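# Unplug the clipped cord from the power strip

## Task

Pull the plug of the cord that the wire clip on the power strip is holding out of its socket, and move that plug so it sits away from the wire clip. At the end, neither gripper may be holding any other loose object.

## Robot and tools

Robot and frame. Two arms, left_arm and right_arm, each end in a two-finger gripper. Everything absolute is given in the scene frame: origin at table-top height, halfway between the arms' nominal bases, +z up, +x out over the table, left_arm on the +y side. Arm names do not match image left and right. Calibrated bases: left_arm at (-0.014, +0.342, 0) m, right_arm at (-0.019, -0.354, 0) m, both turned only slightly about z. A camera stand is fixed behind the arms. On each gripper the fingers point along its own +z and separate along its own y. end_effector_position marks the spot between the finger pads, roughly 1 cm short of the tips.

Command rows. Every movement is a row of 14 numbers, each in [-1, 1]: dx, dy, dz, rx, ry, rz, opening for left_arm, then the same seven for right_arm. Both arms always appear. The first six per arm are an offset (not a pose) from that arm's Hand target as it stood when the action or move began, measured along that Hand target's own axes. Scale: 1.0 equals 0.6 m for dx, dy, dz and 180 degrees for rotation; rx, ry, rz form one rotation vector. Opening is absolute: +1 fully open (0.094 m), -1 closed. Six zeros re-request the current Hand target. To keep a gripper as is, resend its present opening; 0 means half open, not 'unchanged'.

execute_actions(actions, cameras). actions is a list of actions; each action is a table of up to 15 rows, one row per 1/30 s step, and a short table repeats its final row to fill 15 steps. All rows of one action count from the same start pose, so a repeated offset moves the arm further. Images return only for an empty actions list or when cameras names them.

move(target, speed, blend, opening_speed, grip_force, blocking, cameras). target is one 14-number row or a list of up to 15 rows; every row is an offset from the Hand targets at the move's start, not from the previous row. Grippers travel in straight lines, rotating the short way; all arms finish together, in at least 0.5 s and at most 10 s for the whole list. speed: m/s, 0.002 to 2.9, default 0.25 (rotation up to twice that in rad/s), one value or one per target. blend: metres of corner rounding per target; 0 means stop at each. opening_speed: scale units per second, 0.2 or more, for gentle closing. grip_force: newtons per pad, 10 to 50, stays set; lower forces close slowly. blocking=false returns after about 0.5 s while the move continues. Paths ignore obstacles and the other arm; route around an arm's own base. Faster motion means harder contact and more lag or overshoot. A changed opening on a later target waits until everything has come to rest. The result adds a move: line with the ending (done, off_target, moving, held, fault) and any limits (paced = the pose sent was clipped, held = a check withheld steps). done means at rest within 10 mm and 2 degrees.

wait(seconds 0 to 10, cameras) lets time pass with the last commands held. stop(cameras) brakes a running move. zoom_image(camera, region) enlarges part of the newest image of cam_high, cam_low, cam_left_wrist or cam_right_wrist; region is [x0, y0, x1, y1] in pixels, at most 504 by 504. finished_scene(scene) ends the current scene for good, scene being its number; the goal must hold with the robot let go.

Results. end_effector_position (m) and end_effector_quat_wxyz are in the scene frame and may be a few cm off. Hand target is the last commanded pose after clipping; next offsets start there. Grippers often rest short of it from friction or load; that is not proof of contact. Resend the gap as an offset. grip_measured uses the opening scale; empty it reads up to 2.5 mm wide, and squeezing a hard part it reads up to about 3 mm narrower than the part. The last Joint positions entry per arm is the opening in metres. Joint velocities 'within noise' means still. Joint torques include the arm's weight, are positive toward larger joint angles, and the first three wrap at ±28 N m. Tool commands lists present gripper commands. MOTOR HOT appears at 75 °C; at 90 °C the arm folds and stays idle; at 100 °C it collapses. Holding loads, stretching out or pushing at an unreachable pose heat motors.

Control behaviour. Each step the commanded orientation is limited to 40 degrees from the measured one. An arm stopped by contact keeps pushing; command a target back beyond the gripper to relieve it. Near-straight arms or a wrist near the waist axis can swing unexpectedly. To release, command an opening well above grip_measured. Pads grip about 50 to 64 N each.

Joint ranges (rad): waist -2.618 to 3.054, shoulder 0 to 3.142, elbow 0 to 3.142 (straight 2.901), wrist pitch and yaw -1.571 to 1.571, wrist roll -2.094 to 2.094.

Cameras: cam_high and cam_low 504x504 fixed (cam_high near (0.19, 0.52, 0.96), cam_low near (1.46, 0.34, 0.31)); wrist cameras 672x504 fisheye, posed from joint readings and possibly lagging during motion.

Avoid: dropping items or releasing moving ones, knocking anything off the table (that fails), hitting fixed or heavy objects, hard shoves, arm-to-arm contact or one gripper closing on the other's fingers, strain on wrist camera cables, and arm stops. Loose objects may occasionally be nudged by outside pushes.

Each tool is called after "Request:" as name(argument=value, ...), one argument or row to a line, values as JSON.

## Session

Request:
execute_actions(
  actions=[],
)

Scene clock: 0.00 s.
left_arm: end_effector_position=(+0.3571, +0.4244, +0.3225) grip_measured=+1.000 end_effector_quat_wxyz=(+0.384, -0.039, +0.895, -0.225) | right_arm: end_effector_position=(+0.2109, -0.2330, +0.1377) grip_measured=+1.000 end_effector_quat_wxyz=(+0.242, -0.138, +0.941, +0.193)
Joint positions: left_arm=[0.524 1.564 1.762 -1.172 0.754 0.217 0.094] | right_arm=[0.235 0.987 0.765 -0.795 -0.317 0.062 0.094]
Joint velocities: within noise
Joint torques (N m): no reading
Heat: left arm: 29 °C; right arm: 27 °C.
Hand target: left_arm +0.3560, +0.4222, +0.3281; +0.391, -0.033, +0.892, -0.226 | right_arm +0.2133, -0.2318, +0.1444; +0.252, -0.141, +0.937, +0.196
Tool commands: left_gripper/opening=+1.0 right_gripper/opening=+1.0

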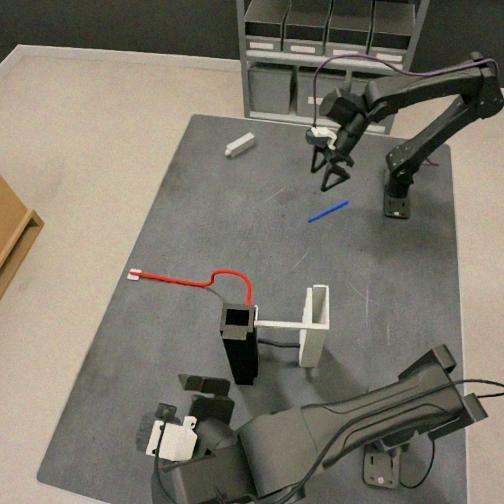

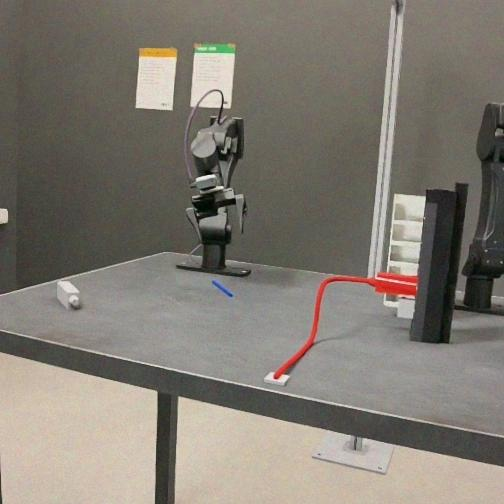

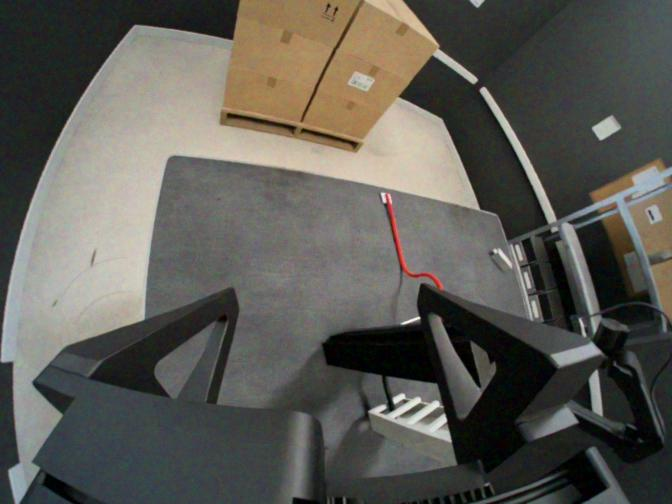

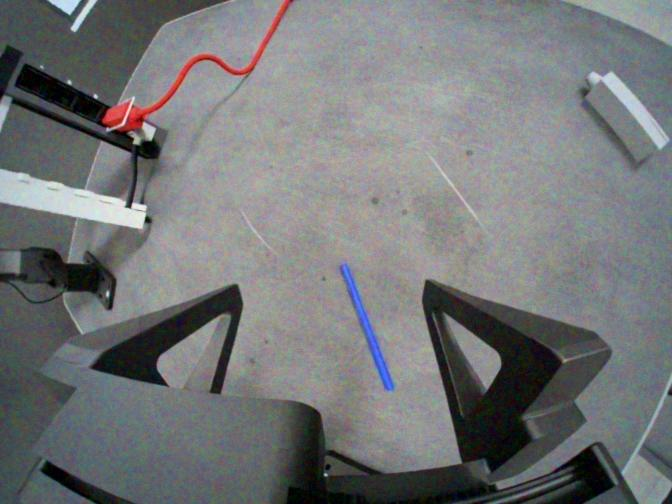

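Request:
zoom_image(
  camera="cam_right_wrist",
  region=[0, 30, 280, 240],
)

Request:
zoom_image(
  camera="cam_low",
  region=[250, 160, 500, 400],
)

Request:
zoom_image(
  camera="cam_high",
  region=[110, 240, 350, 400],
)

Request:
zoom_image(
  camera="cam_left_wrist",
  region=[300, 170, 560, 470],
)

Scaled by 1.800 from the camera's 672x504 image, which has a finer 960x720 frame.

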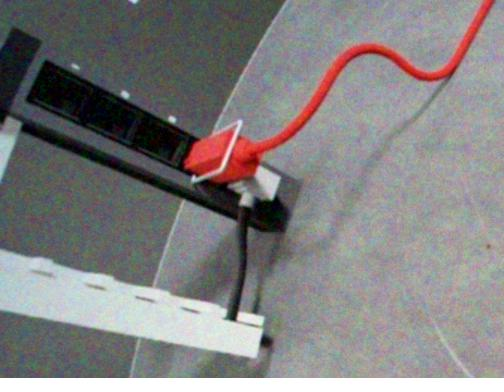

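Scaled by 2.016 from the camera's 504x504 image, which has a finer 720x720 frame.

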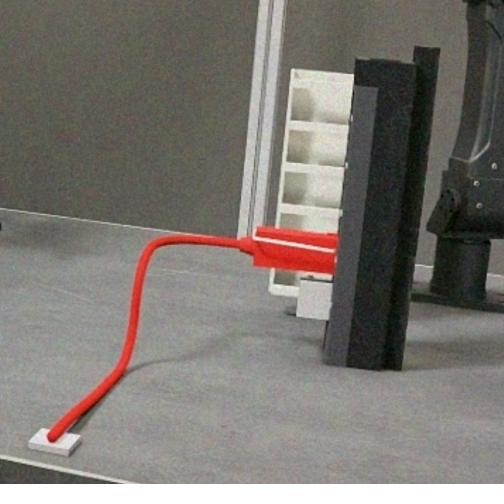

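Scaled by 2.100 from the camera's 504x504 image, which has a finer 720x720 frame.

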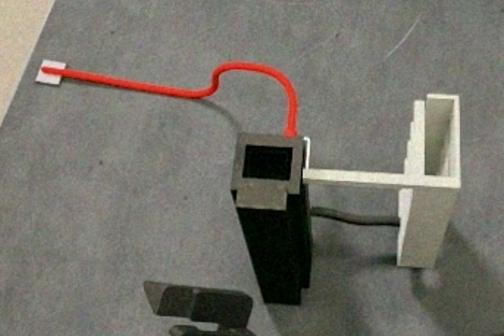

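Scaled by 1.680 from the camera's 672x504 image, which has a finer 960x720 frame.

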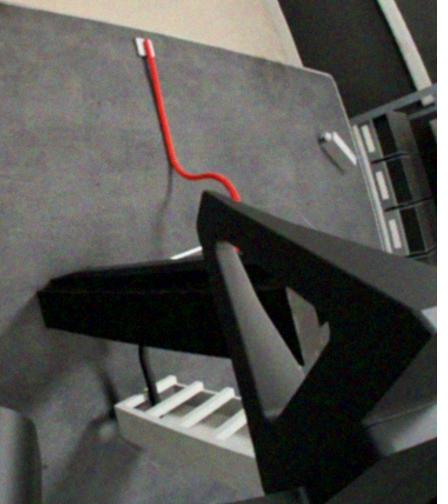

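Request:
zoom_image(
  camera="cam_right_wrist",
  region=[80, 70, 180, 170],
)

Request:
zoom_image(
  camera="cam_low",
  region=[350, 240, 450, 340],
)

Request:
zoom_image(
  camera="cam_high",
  region=[210, 270, 340, 390],
)

Scaled by 5.040 from the camera's 672x504 image, which has a finer 960x720 frame.

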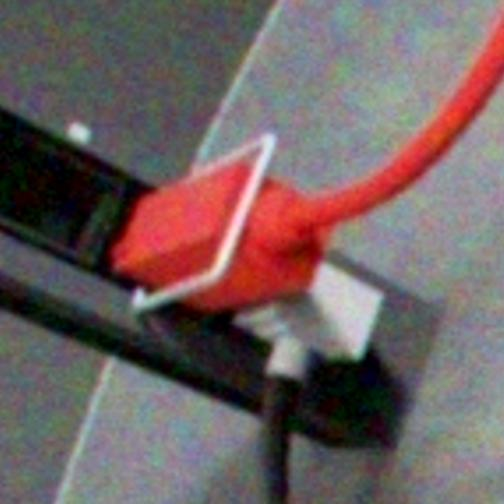

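Scaled by 5.040 from the camera's 504x504 image, which has a finer 720x720 frame.

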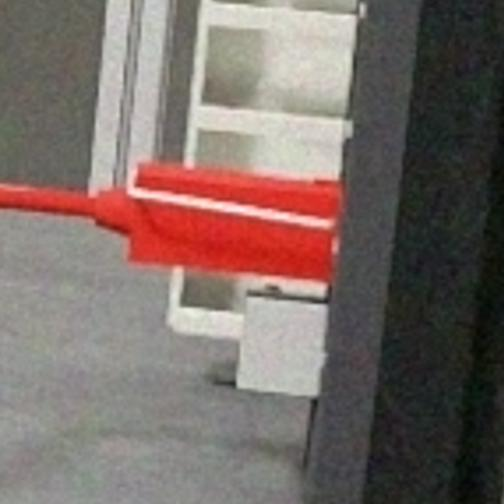

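Scaled by 3.877 from the camera's 504x504 image, which has a finer 720x720 frame.

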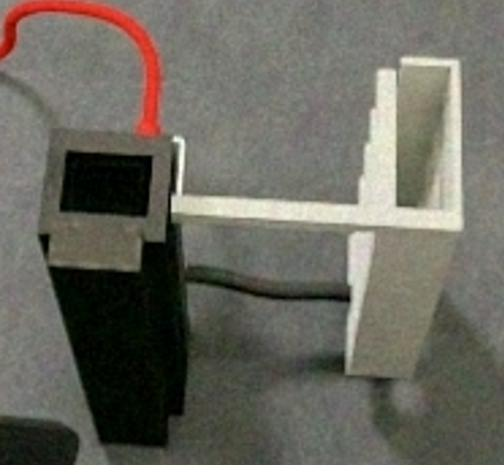

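Request:
move(
  target=[0, 0, 0, 0, 0, 0, 1, -0.17348, 0.28412, 0.16713, -0.2949, -0.2180, -0.2560, 1],
  speed=0.2,
  cameras=["all"],
)

Scene clock: 195.77 s.
left_arm: end_effector_position=(+0.3571, +0.4244, +0.3225) grip_measured=+1.000 end_effector_quat_wxyz=(+0.384, -0.039, +0.895, -0.225) | right_arm: end_effector_position=(+0.2797, -0.0253, +0.1621) grip_measured=+1.000 end_effector_quat_wxyz=(+0.490, -0.489, +0.522, +0.499)
Joint positions: left_arm=[0.524 1.564 1.762 -1.172 0.754 0.217 0.094] | right_arm=[0.436 1.898 0.747 1.103 -1.083 0.001 0.094]
Joint torques (N m): left_arm=[0.02 -6.46 7.73 1.5 0.41 0.03] | right_arm=[0.59 -7.49 8.94 2 -0.16 -0.09]
Heat: left arm: 34 °C; right arm: 35 °C.
Hand target: left_arm +0.3560, +0.4222, +0.3281; +0.391, -0.033, +0.892, -0.226 | right_arm +0.2802, -0.0200, +0.1697; +0.500, -0.500, +0.501, +0.500
Off the commanded pose: left_arm 0.006 m, 1 deg | right_arm 0.009 m, 3 deg.
move: off_target (right_arm)
camera_calibration:
cam_right_wrist: T_world_to_cam=[[0.996995, -0.0216906, -0.0743643, -0.272095], [-0.0759724, -0.461229, -0.884022, 0.179039], [-0.0151241, 0.887016, -0.461491, 0.212395], [0, 0, 0, 1]] pos_world=[0.288092, -0.111721, 0.236058]

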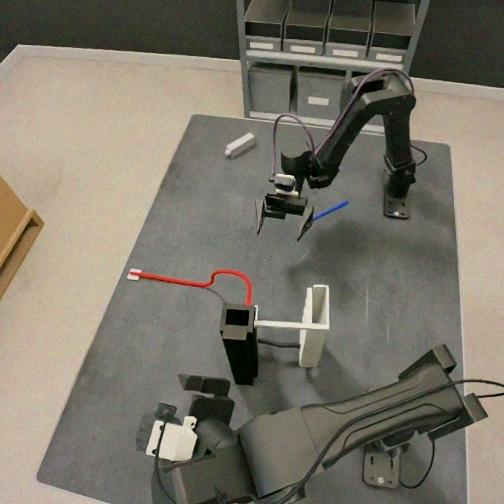

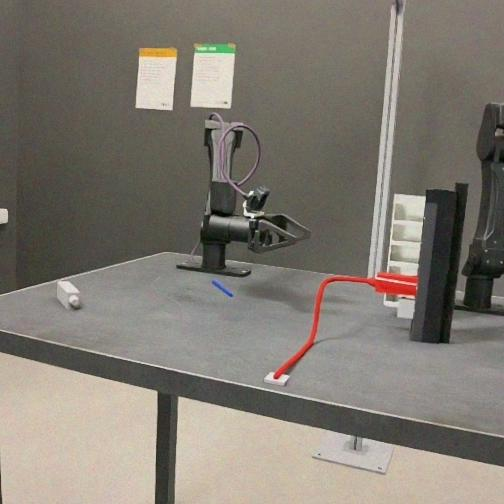

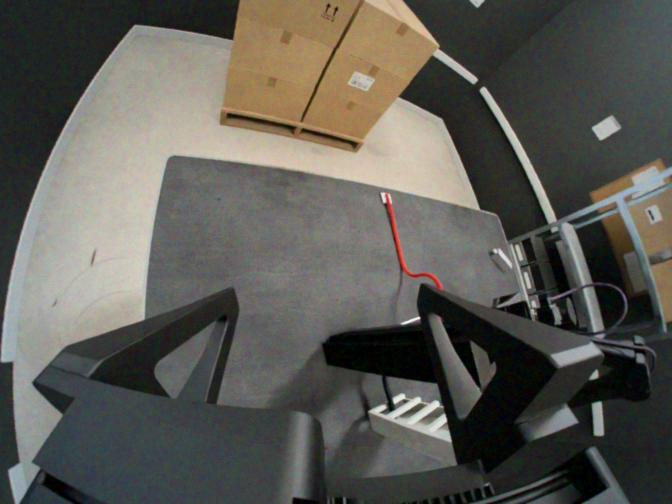

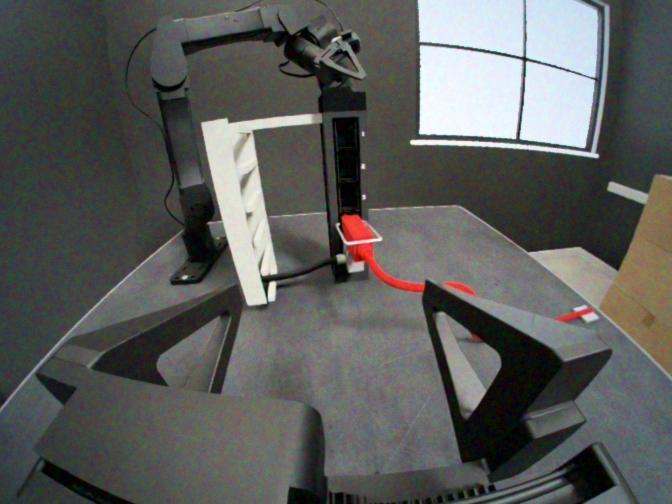

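Request:
zoom_image(
  camera="cam_right_wrist",
  region=[300, 190, 420, 290],
)

Request:
zoom_image(
  camera="cam_right_wrist",
  region=[180, 80, 400, 310],
)

Scaled by 4.200 from the camera's 672x504 image, which has a finer 960x720 frame.

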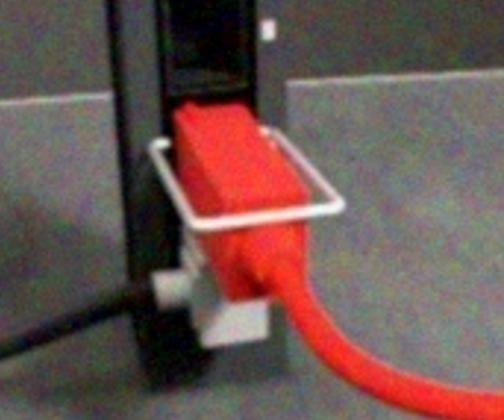

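Scaled by 2.191 from the camera's 672x504 image, which has a finer 960x720 frame.

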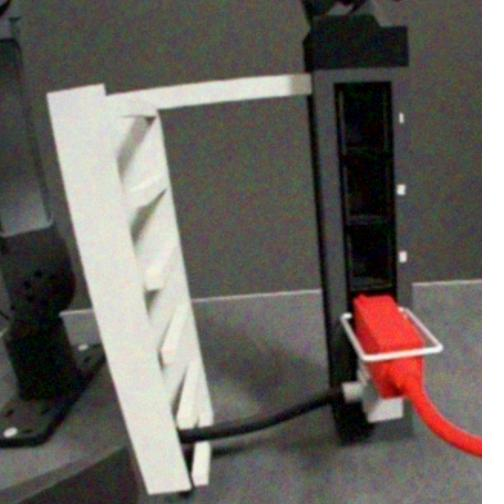

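Request:
zoom_image(
  camera="cam_right_wrist",
  region=[290, 20, 410, 140],
)

Request:
zoom_image(
  camera="cam_right_wrist",
  region=[300, 120, 400, 220],
)

Request:
zoom_image(
  camera="cam_left_wrist",
  region=[380, 260, 480, 360],
)

Scaled by 4.200 from the camera's 672x504 image, which has a finer 960x720 frame.

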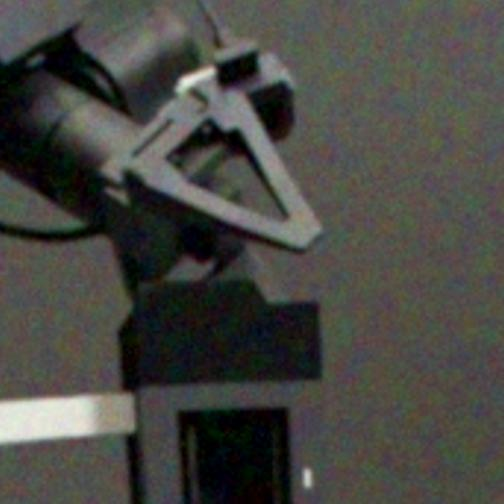

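Scaled by 5.040 from the camera's 672x504 image, which has a finer 960x720 frame.

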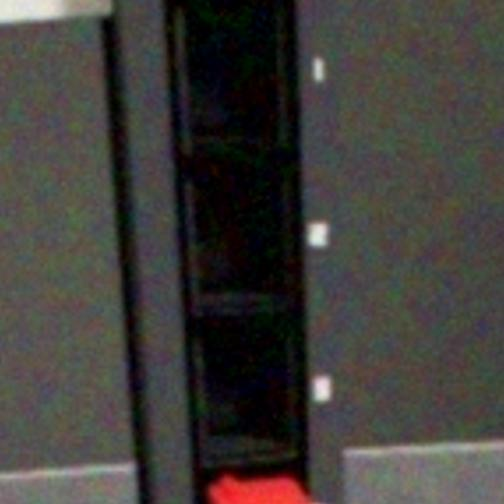

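Scaled by 5.040 from the camera's 672x504 image, which has a finer 960x720 frame.

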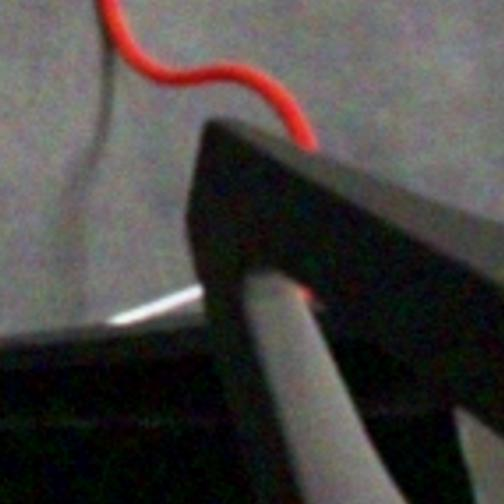

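Request:
move(
  target=[0, 0, 0, 0, 0, 0, 1, 0.0, -0.0667, 0.1333, 0, 0, 0, 1],
  speed=0.15,
  cameras=["all"],
)

Scene clock: 295.23 s.
left_arm: end_effector_position=(+0.3571, +0.4244, +0.3225) grip_measured=+1.000 end_effector_quat_wxyz=(+0.384, -0.039, +0.895, -0.225) | right_arm: end_effector_position=(+0.3153, +0.0552, +0.1666) grip_measured=+1.000 end_effector_quat_wxyz=(+0.491, -0.499, +0.506, +0.504)
Joint positions: left_arm=[0.524 1.564 1.762 -1.172 0.754 0.217 0.094] | right_arm=[0.569 2.107 1.095 0.995 -0.979 0.005 0.094]
Joint torques (N m): left_arm=[-0.06 -6.39 7.88 1.5 0.4 -0.02] | right_arm=[0.34 -9.96 9.74 1.81 0.06 -0.09]
Heat: left arm: 35 °C; right arm: 35 °C.
Hand target: left_arm +0.3560, +0.4222, +0.3281; +0.391, -0.033, +0.892, -0.226 | right_arm +0.3203, +0.0599, +0.1695; +0.500, -0.500, +0.501, +0.500
Off the commanded pose: left_arm 0.006 m, 1 deg | right_arm 0.008 m, 1 deg.
move: done
camera_calibration:
cam_right_wrist: T_world_to_cam=[[0.998649, 0.00806368, -0.051332, -0.311513], [-0.0421465, -0.452105, -0.890968, 0.212816], [-0.0303919, 0.891928, -0.451154, 0.14643], [0, 0, 0, 1]] pos_world=[0.324512, -0.0318784, 0.239684]

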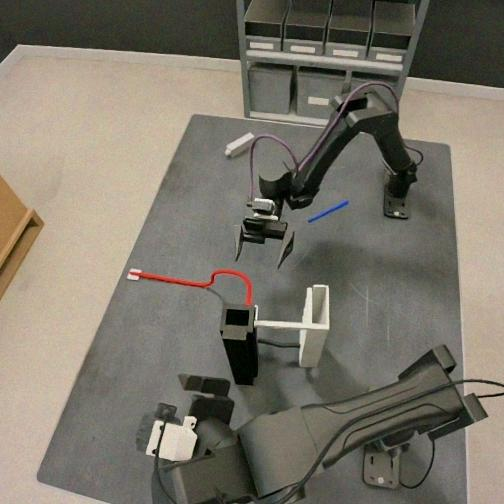

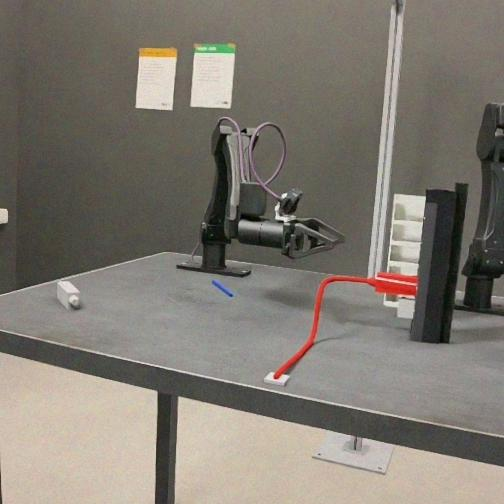

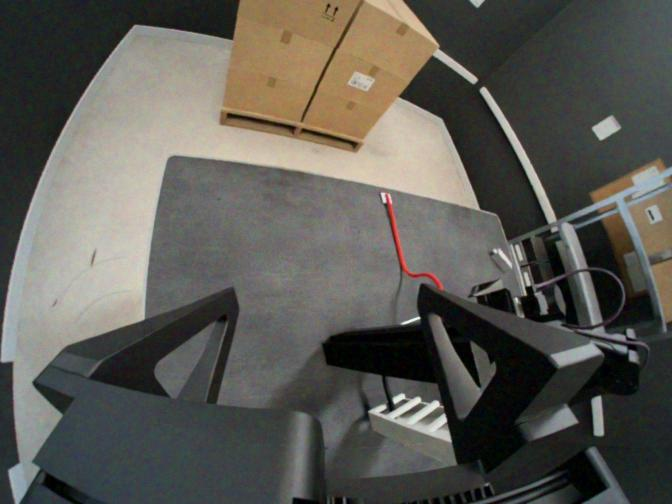

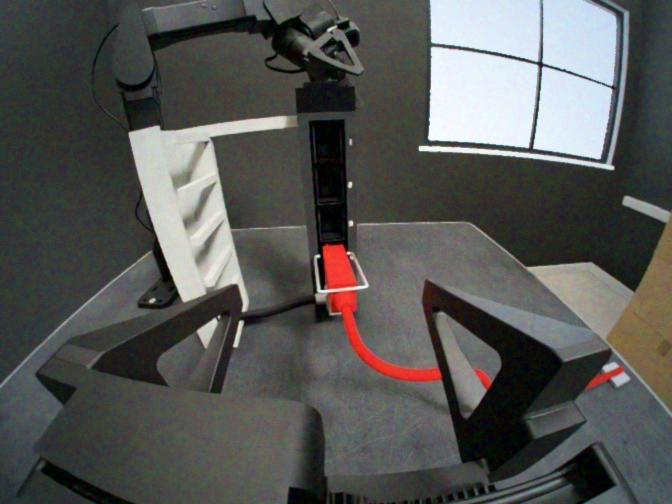

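Request:
zoom_image(
  camera="cam_right_wrist",
  region=[280, 220, 400, 340],
)

Request:
zoom_image(
  camera="cam_right_wrist",
  region=[240, 70, 440, 270],
)

Scaled by 4.200 from the camera's 672x504 image, which has a finer 960x720 frame.

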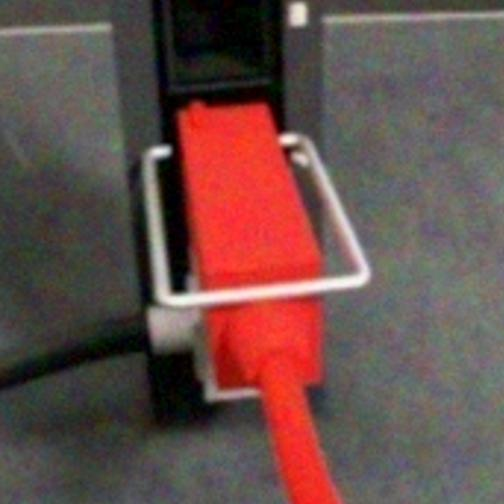

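Scaled by 2.520 from the camera's 672x504 image, which has a finer 960x720 frame.

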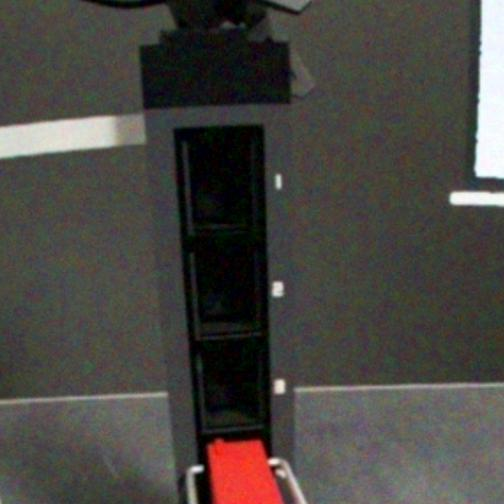

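Request:
zoom_image(
  camera="cam_low",
  region=[240, 180, 360, 290],
)

Request:
zoom_image(
  camera="cam_high",
  region=[210, 170, 330, 290],
)

Request:
zoom_image(
  camera="cam_right_wrist",
  region=[20, 250, 340, 504],
)

Scaled by 4.200 from the camera's 504x504 image, which has a finer 720x720 frame.

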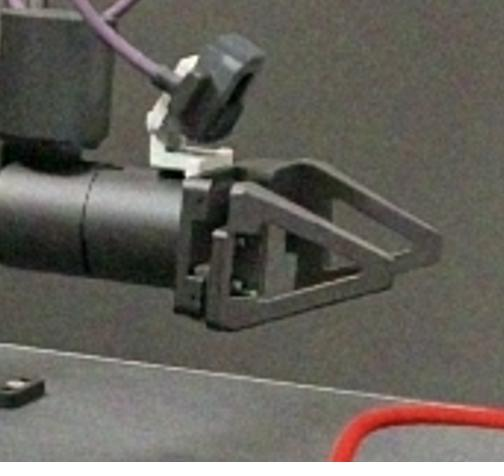

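Scaled by 4.200 from the camera's 504x504 image, which has a finer 720x720 frame.

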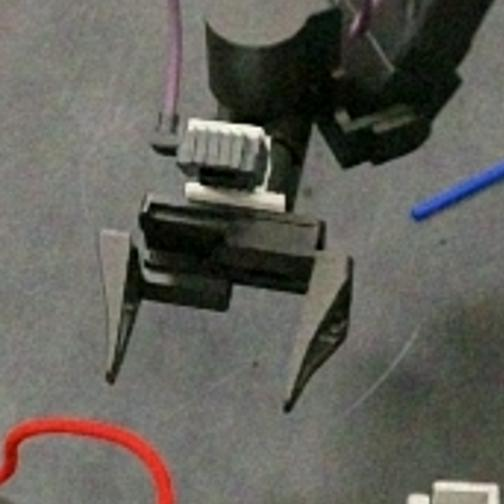

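Scaled by 1.575 from the camera's 672x504 image, which has a finer 960x720 frame.

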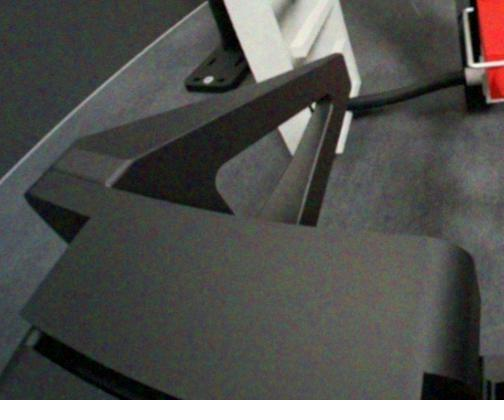

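Request:
move(
  target=[0, 0, 0, 0, 0, 0, 1, 0.0885, -0.0087, 0.0768, -0.0385, 0.1110, -0.0068, -1],
  speed=0.1,
  cameras=["cam_high", "cam_low", "cam_right_wrist"],
)

Scene clock: 595.87 s.
left_arm: end_effector_position=(+0.3571, +0.4244, +0.3225) grip_measured=+1.000 end_effector_quat_wxyz=(+0.384, -0.039, +0.895, -0.225) | right_arm: end_effector_position=(+0.3232, +0.0994, +0.1142) grip_measured=-0.991 end_effector_quat_wxyz=(-0.372, +0.605, -0.554, -0.433)
Joint positions: left_arm=[0.524 1.564 1.762 -1.172 0.754 0.217 0.094] | right_arm=[0.637 2.214 1.513 0.08 -0.931 -0.489 0]
Joint torques (N m): left_arm=[0.02 -6.42 7.8 1.49 0.38 0.02] | right_arm=[0.65 -11.82 11.07 1.64 -0.14 -0.21]
Heat: left arm: 36 °C; right arm: 38 °C.
Hand target: left_arm +0.3560, +0.4222, +0.3281; +0.391, -0.033, +0.892, -0.226 | right_arm +0.3256, +0.1059, +0.1163; -0.380, +0.613, -0.544, -0.430
Off the commanded pose: left_arm 0.006 m, 1 deg | right_arm 0.007 m, 2 deg.
move: done
camera_calibration:
cam_right_wrist: T_world_to_cam=[[0.993021, 0.100917, -0.0610379, -0.328791], [0.0318484, -0.727756, -0.685097, 0.166443], [-0.113559, 0.678371, -0.72589, 0.163098], [0, 0, 0, 1]] pos_world=[0.339716, 0.04367, 0.212352]
Images, in order (width x height): cam_high 504x504, cam_low 504x504, cam_right_wrist 672x504.

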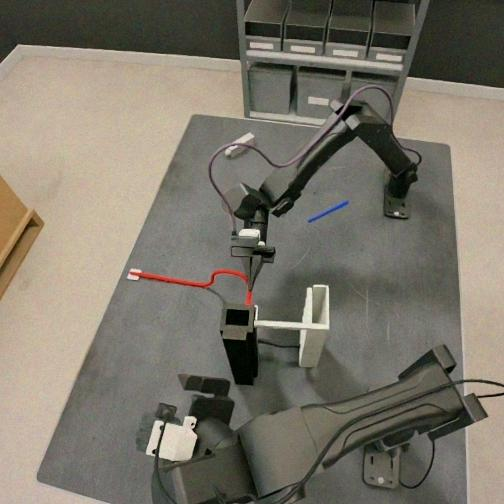

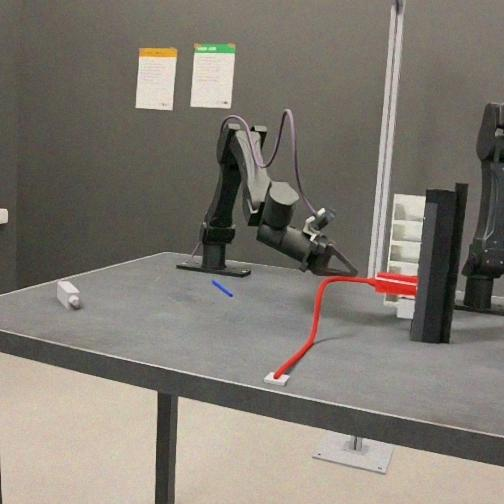

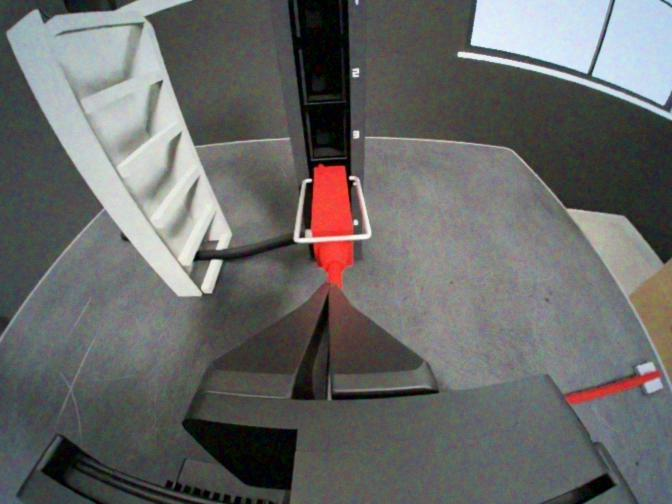

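Request:
zoom_image(
  camera="cam_right_wrist",
  region=[280, 150, 400, 310],
)

Request:
zoom_image(
  camera="cam_low",
  region=[310, 220, 430, 340],
)

Request:
zoom_image(
  camera="cam_high",
  region=[200, 220, 320, 340],
)

Scaled by 3.150 from the camera's 672x504 image, which has a finer 960x720 frame.

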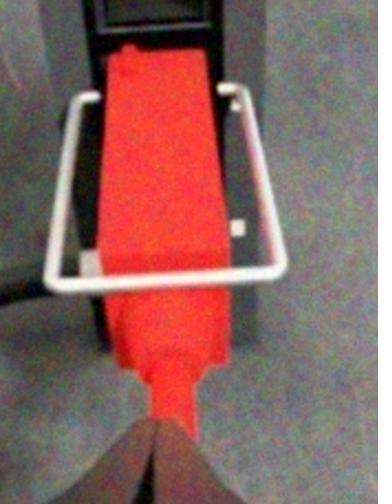

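Scaled by 4.200 from the camera's 504x504 image, which has a finer 720x720 frame.

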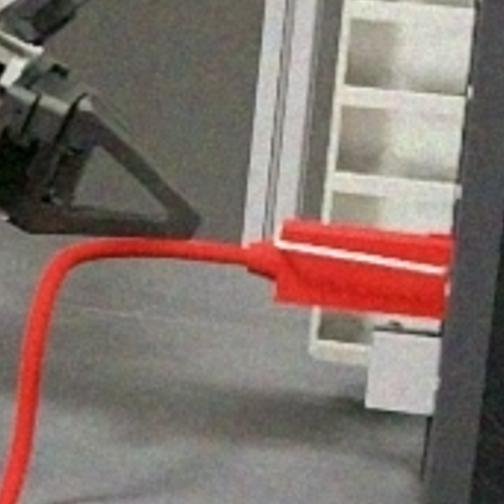

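Scaled by 4.200 from the camera's 504x504 image, which has a finer 720x720 frame.

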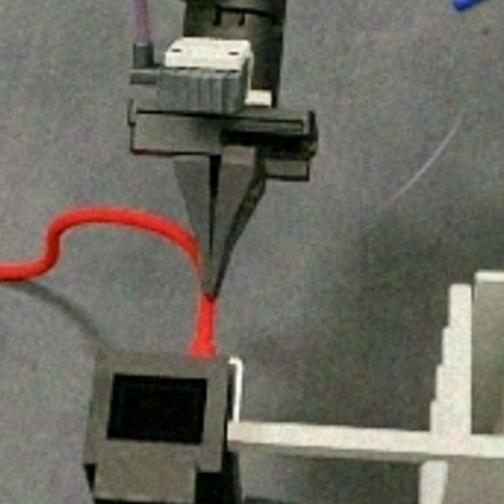

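Request:
zoom_image(
  camera="cam_low",
  region=[360, 260, 425, 325],
)

Request:
zoom_image(
  camera="cam_right_wrist",
  region=[290, 190, 380, 280],
)

Scaled by 7.754 from the camera's 504x504 image, which has a finer 720x720 frame.

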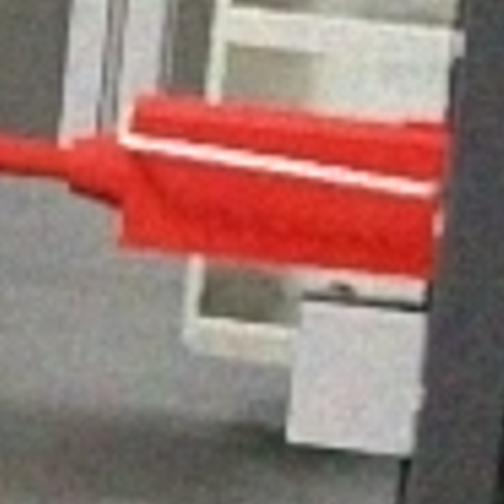

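Scaled by 5.600 from the camera's 672x504 image, which has a finer 960x720 frame.

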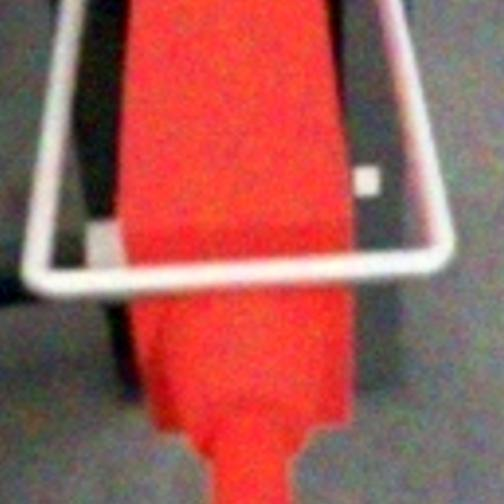

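Request:
move(
  target=[
    [0, 0, 0, 0, 0, 0, 1, 0, 0, 0, 0, 0, 0, -0.213],
    [0, 0, 0, 0, 0, 0, 1, 0.01833, 0, 0.04223, 0, 0, 0, -0.213],
  ],
  speed=0.06,
  cameras=["cam_high", "cam_low", "cam_right_wrist"],
)

Scene clock: 758.27 s.
left_arm: end_effector_position=(+0.3571, +0.4244, +0.3225) grip_measured=+1.000 end_effector_quat_wxyz=(+0.384, -0.039, +0.895, -0.225) | right_arm: end_effector_position=(+0.3232, +0.1196, +0.1064) grip_measured=-0.215 end_effector_quat_wxyz=(-0.385, +0.612, -0.541, -0.429)
Joint positions: left_arm=[0.524 1.564 1.762 -1.172 0.754 0.217 0.094] | right_arm=[0.67 2.271 1.555 0.141 -0.907 -0.479 0.037]
Joint torques (N m): left_arm=[0.1 -6.41 7.79 1.5 0.41 0.02] | right_arm=[1.07 -10.93 10.13 1.68 -0.12 0.06]
Heat: left arm: 36 °C; right arm: 44 °C.
Hand target: left_arm +0.3560, +0.4222, +0.3281; +0.391, -0.033, +0.892, -0.226 | right_arm +0.3231, +0.1258, +0.0973; -0.380, +0.613, -0.544, -0.429
Off the commanded pose: left_arm 0.006 m, 1 deg | right_arm 0.011 m, 1 deg.
move: off_target (right_arm)
camera_calibration:
cam_right_wrist: T_world_to_cam=[[0.993456, 0.111583, -0.0243985, -0.336546], [0.0632444, -0.715263, -0.695988, 0.165294], [-0.095112, 0.68989, -0.717639, 0.135548], [0, 0, 0, 1]] pos_world=[0.336782, 0.0622685, 0.204106]
Images, in order (width x height): cam_high 504x504, cam_low 504x504, cam_right_wrist 672x504.

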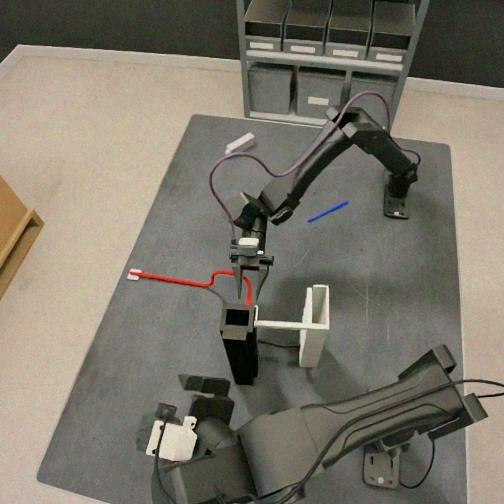

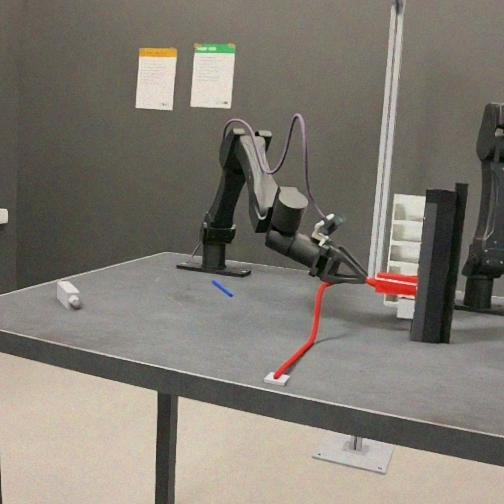

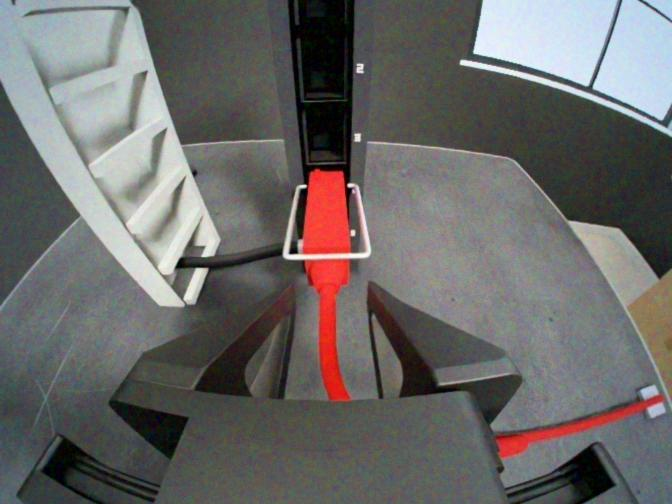

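Request:
zoom_image(
  camera="cam_right_wrist",
  region=[270, 170, 400, 300],
)

Request:
zoom_image(
  camera="cam_low",
  region=[310, 220, 430, 340],
)

Scaled by 3.877 from the camera's 672x504 image, which has a finer 960x720 frame.

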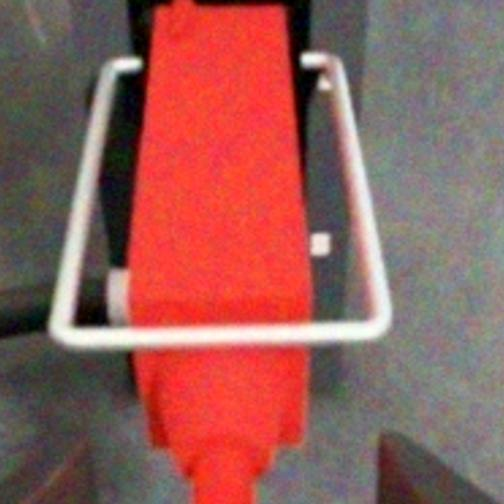

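Scaled by 4.200 from the camera's 504x504 image, which has a finer 720x720 frame.

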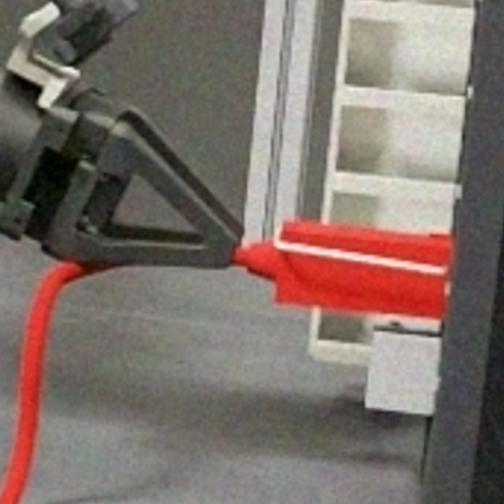

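Request:
move(
  target=[0, 0, 0, 0, 0, 0, 1, 0.0105, 0.0042, 0.0, 0, 0, 0, -0.213],
  speed=0.05,
  cameras=["cam_low", "cam_right_wrist"],
)

Scene clock: 796.83 s.
left_arm: end_effector_position=(+0.3571, +0.4244, +0.3225) grip_measured=+1.000 end_effector_quat_wxyz=(+0.384, -0.039, +0.895, -0.225) | right_arm: end_effector_position=(+0.3245, +0.1207, +0.1092) grip_measured=-0.215 end_effector_quat_wxyz=(-0.392, +0.613, -0.536, -0.428)
Joint positions: left_arm=[0.524 1.564 1.762 -1.172 0.754 0.217 0.094] | right_arm=[0.67 2.271 1.555 0.16 -0.907 -0.479 0.037]
Joint torques (N m): left_arm=[-0.12 -6.5 7.73 1.49 0.4 0.01] | right_arm=[0.57 -11.1 7.42 1.8 -0.11 -0.07]
Heat: left arm: 36 °C; right arm: 43 °C.
Hand target: left_arm +0.3560, +0.4222, +0.3281; +0.391, -0.033, +0.892, -0.226 | right_arm +0.3208, +0.1234, +0.0915; -0.380, +0.613, -0.543, -0.430
Off the commanded pose: left_arm 0.006 m, 1 deg | right_arm 0.018 m, 2 deg.
move: off_target (right_arm)
camera_calibration:
cam_right_wrist: T_world_to_cam=[[0.993704, 0.111634, -0.00951541, -0.339631], [0.0726918, -0.707022, -0.703446, 0.164742], [-0.0852561, 0.698325, -0.710685, 0.13194], [0, 0, 0, 1]] pos_world=[0.336766, 0.0622539, 0.206423]
Images, in order (width x height): cam_low 504x504, cam_right_wrist 672x504.

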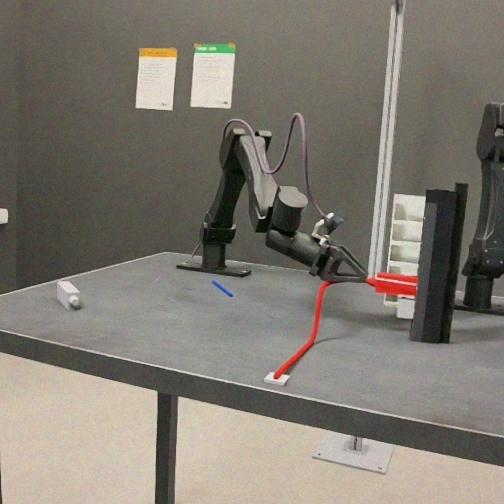

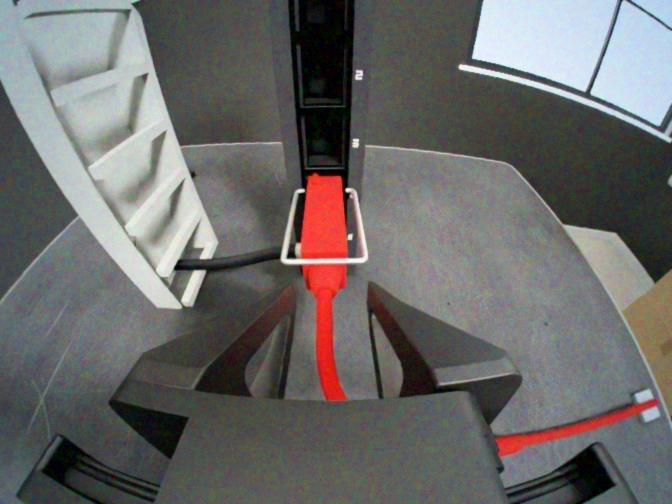

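Request:
move(
  target=[0, 0, 0, 0, 0, 0, 1, 0.0186, 0.005, 0.0074, 0, 0, 0, -0.213],
  speed=0.05,
  cameras=["cam_low", "cam_right_wrist"],
)

Scene clock: 835.60 s.
left_arm: end_effector_position=(+0.3571, +0.4244, +0.3225) grip_measured=+1.000 end_effector_quat_wxyz=(+0.384, -0.039, +0.895, -0.225) | right_arm: end_effector_position=(+0.3249, +0.1224, +0.1062) grip_measured=-0.215 end_effector_quat_wxyz=(-0.403, +0.614, -0.527, -0.427)
Joint positions: left_arm=[0.524 1.564 1.762 -1.172 0.754 0.217 0.094] | right_arm=[0.672 2.281 1.538 0.215 -0.907 -0.478 0.037]
Joint torques (N m): left_arm=[0.09 -6.49 7.84 1.53 0.39 0.04] | right_arm=[0.76 -10.62 6.13 1.7 -0.09 0.04]
Heat: left arm: 36 °C; right arm: 43 °C.
Hand target: left_arm +0.3560, +0.4222, +0.3281; +0.391, -0.033, +0.892, -0.226 | right_arm +0.3176, +0.1234, +0.0795; -0.380, +0.613, -0.544, -0.430
Off the commanded pose: left_arm 0.006 m, 1 deg | right_arm 0.028 m, 3 deg.
move: off_target (right_arm)
camera_calibration:
cam_right_wrist: T_world_to_cam=[[0.993522, 0.112765, 0.0140708, -0.342825], [0.0888603, -0.69372, -0.714742, 0.158093], [-0.0708371, 0.711363, -0.699246, 0.121173], [0, 0, 0, 1]] pos_world=[0.33514, 0.062133, 0.202549]
Images, in order (width x height): cam_low 504x504, cam_right_wrist 672x504.

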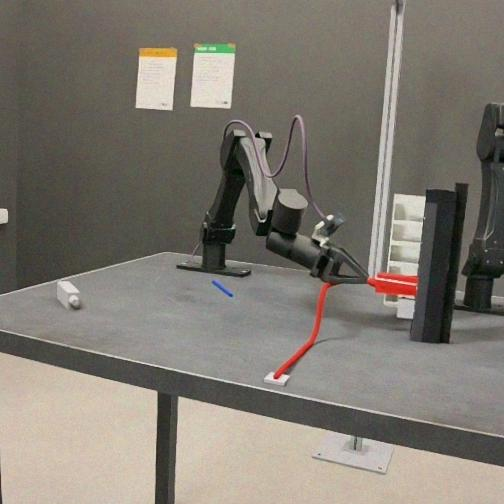

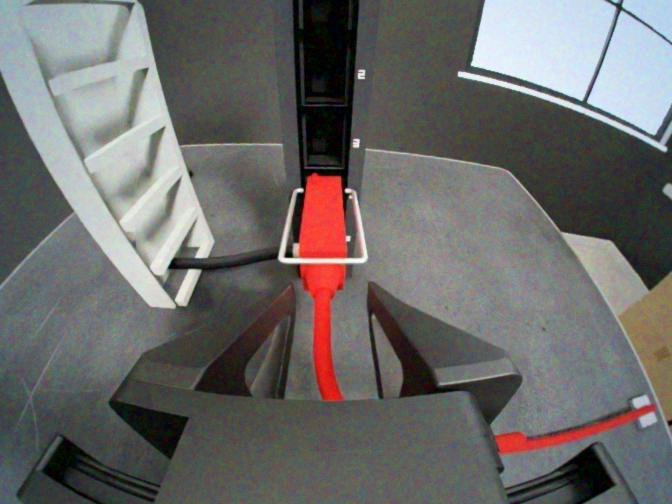

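Request:
zoom_image(
  camera="cam_low",
  region=[300, 220, 430, 350],
)

Request:
zoom_image(
  camera="cam_right_wrist",
  region=[250, 170, 410, 330],
)

Scaled by 3.877 from the camera's 504x504 image, which has a finer 720x720 frame.

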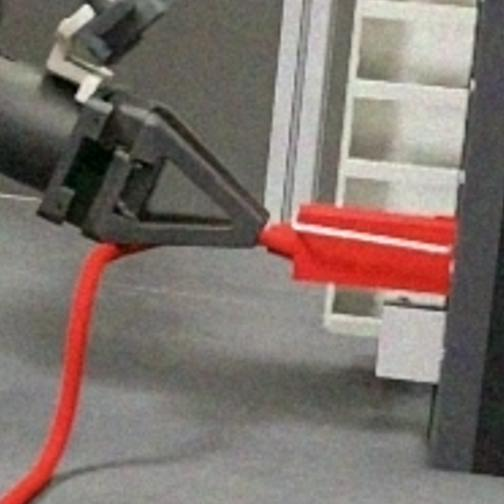

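Scaled by 3.150 from the camera's 672x504 image, which has a finer 960x720 frame.

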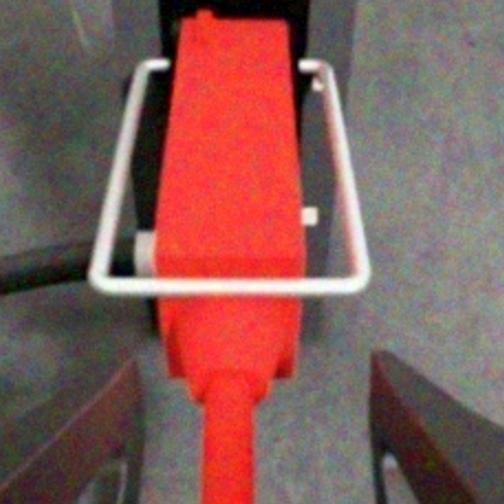

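Request:
move(
  target=[0, 0, 0, 0, 0, 0, 1, -0.0933, 0.0005, -0.0444, -0.0024, 0.1, -0.0013, -0.213],
  speed=0.08,
  cameras=["cam_low", "cam_right_wrist"],
)

Scene clock: 899.60 s.
left_arm: end_effector_position=(+0.3571, +0.4244, +0.3225) grip_measured=+1.000 end_effector_quat_wxyz=(+0.384, -0.039, +0.895, -0.225) | right_arm: end_effector_position=(+0.3183, +0.1112, +0.1304) grip_measured=-0.215 end_effector_quat_wxyz=(-0.277, +0.668, -0.607, -0.330)
Joint positions: left_arm=[0.524 1.564 1.762 -1.172 0.754 0.217 0.094] | right_arm=[0.712 2.277 1.966 -0.649 -0.695 -0.701 0.037]
Joint torques (N m): left_arm=[-0.06 -6.38 7.87 1.51 0.41 0.02] | right_arm=[0.81 -13.64 11.33 1.25 -0.27 -0.21]
Heat: left arm: 37 °C; right arm: 43 °C.
Hand target: left_arm +0.3560, +0.4222, +0.3281; +0.391, -0.033, +0.892, -0.226 | right_arm +0.3183, +0.1175, +0.1413; -0.289, +0.675, -0.593, -0.329
Off the commanded pose: left_arm 0.006 m, 1 deg | right_arm 0.012 m, 2 deg.
move: off_target (right_arm)
camera_calibration:
cam_right_wrist: T_world_to_cam=[[0.993888, 0.0939366, -0.0579939, -0.323872], [0.0614604, -0.907208, -0.416169, 0.161685], [-0.0917061, 0.410061, -0.907436, 0.212886], [0, 0, 0, 1]] pos_world=[0.331478, 0.0898088, 0.241686]
Images, in order (width x height): cam_low 504x504, cam_right_wrist 672x504.

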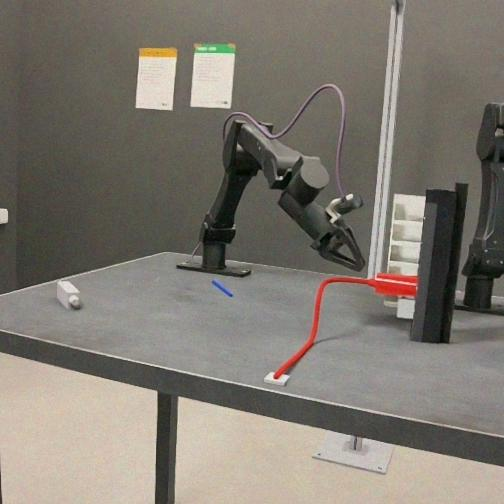

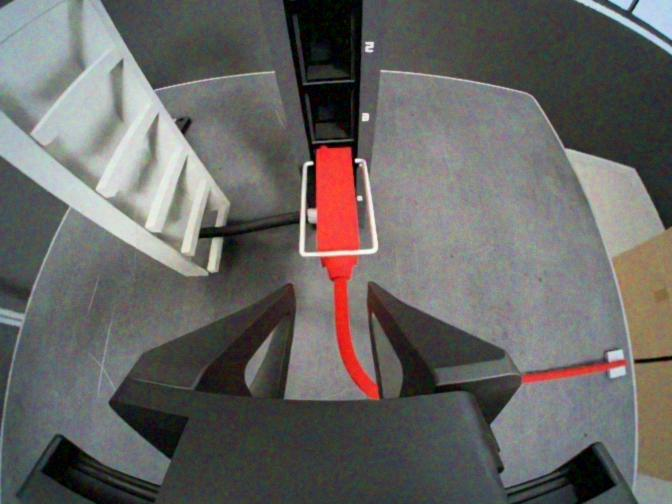

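Request:
zoom_image(
  camera="cam_right_wrist",
  region=[270, 130, 410, 300],
)

Request:
zoom_image(
  camera="cam_low",
  region=[310, 220, 430, 340],
)

Scaled by 2.965 from the camera's 672x504 image, which has a finer 960x720 frame.

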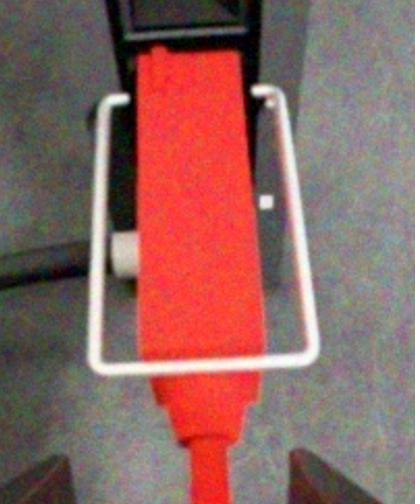

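Scaled by 4.200 from the camera's 504x504 image, which has a finer 720x720 frame.

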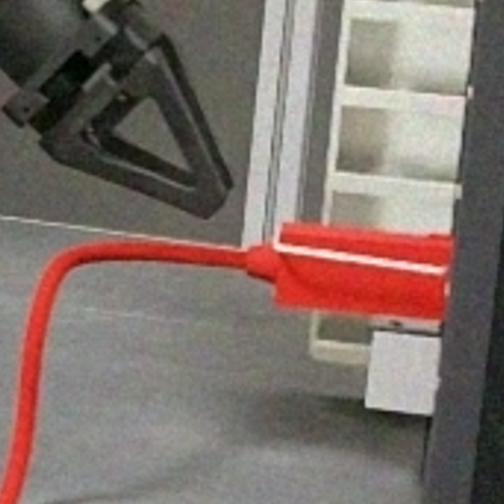

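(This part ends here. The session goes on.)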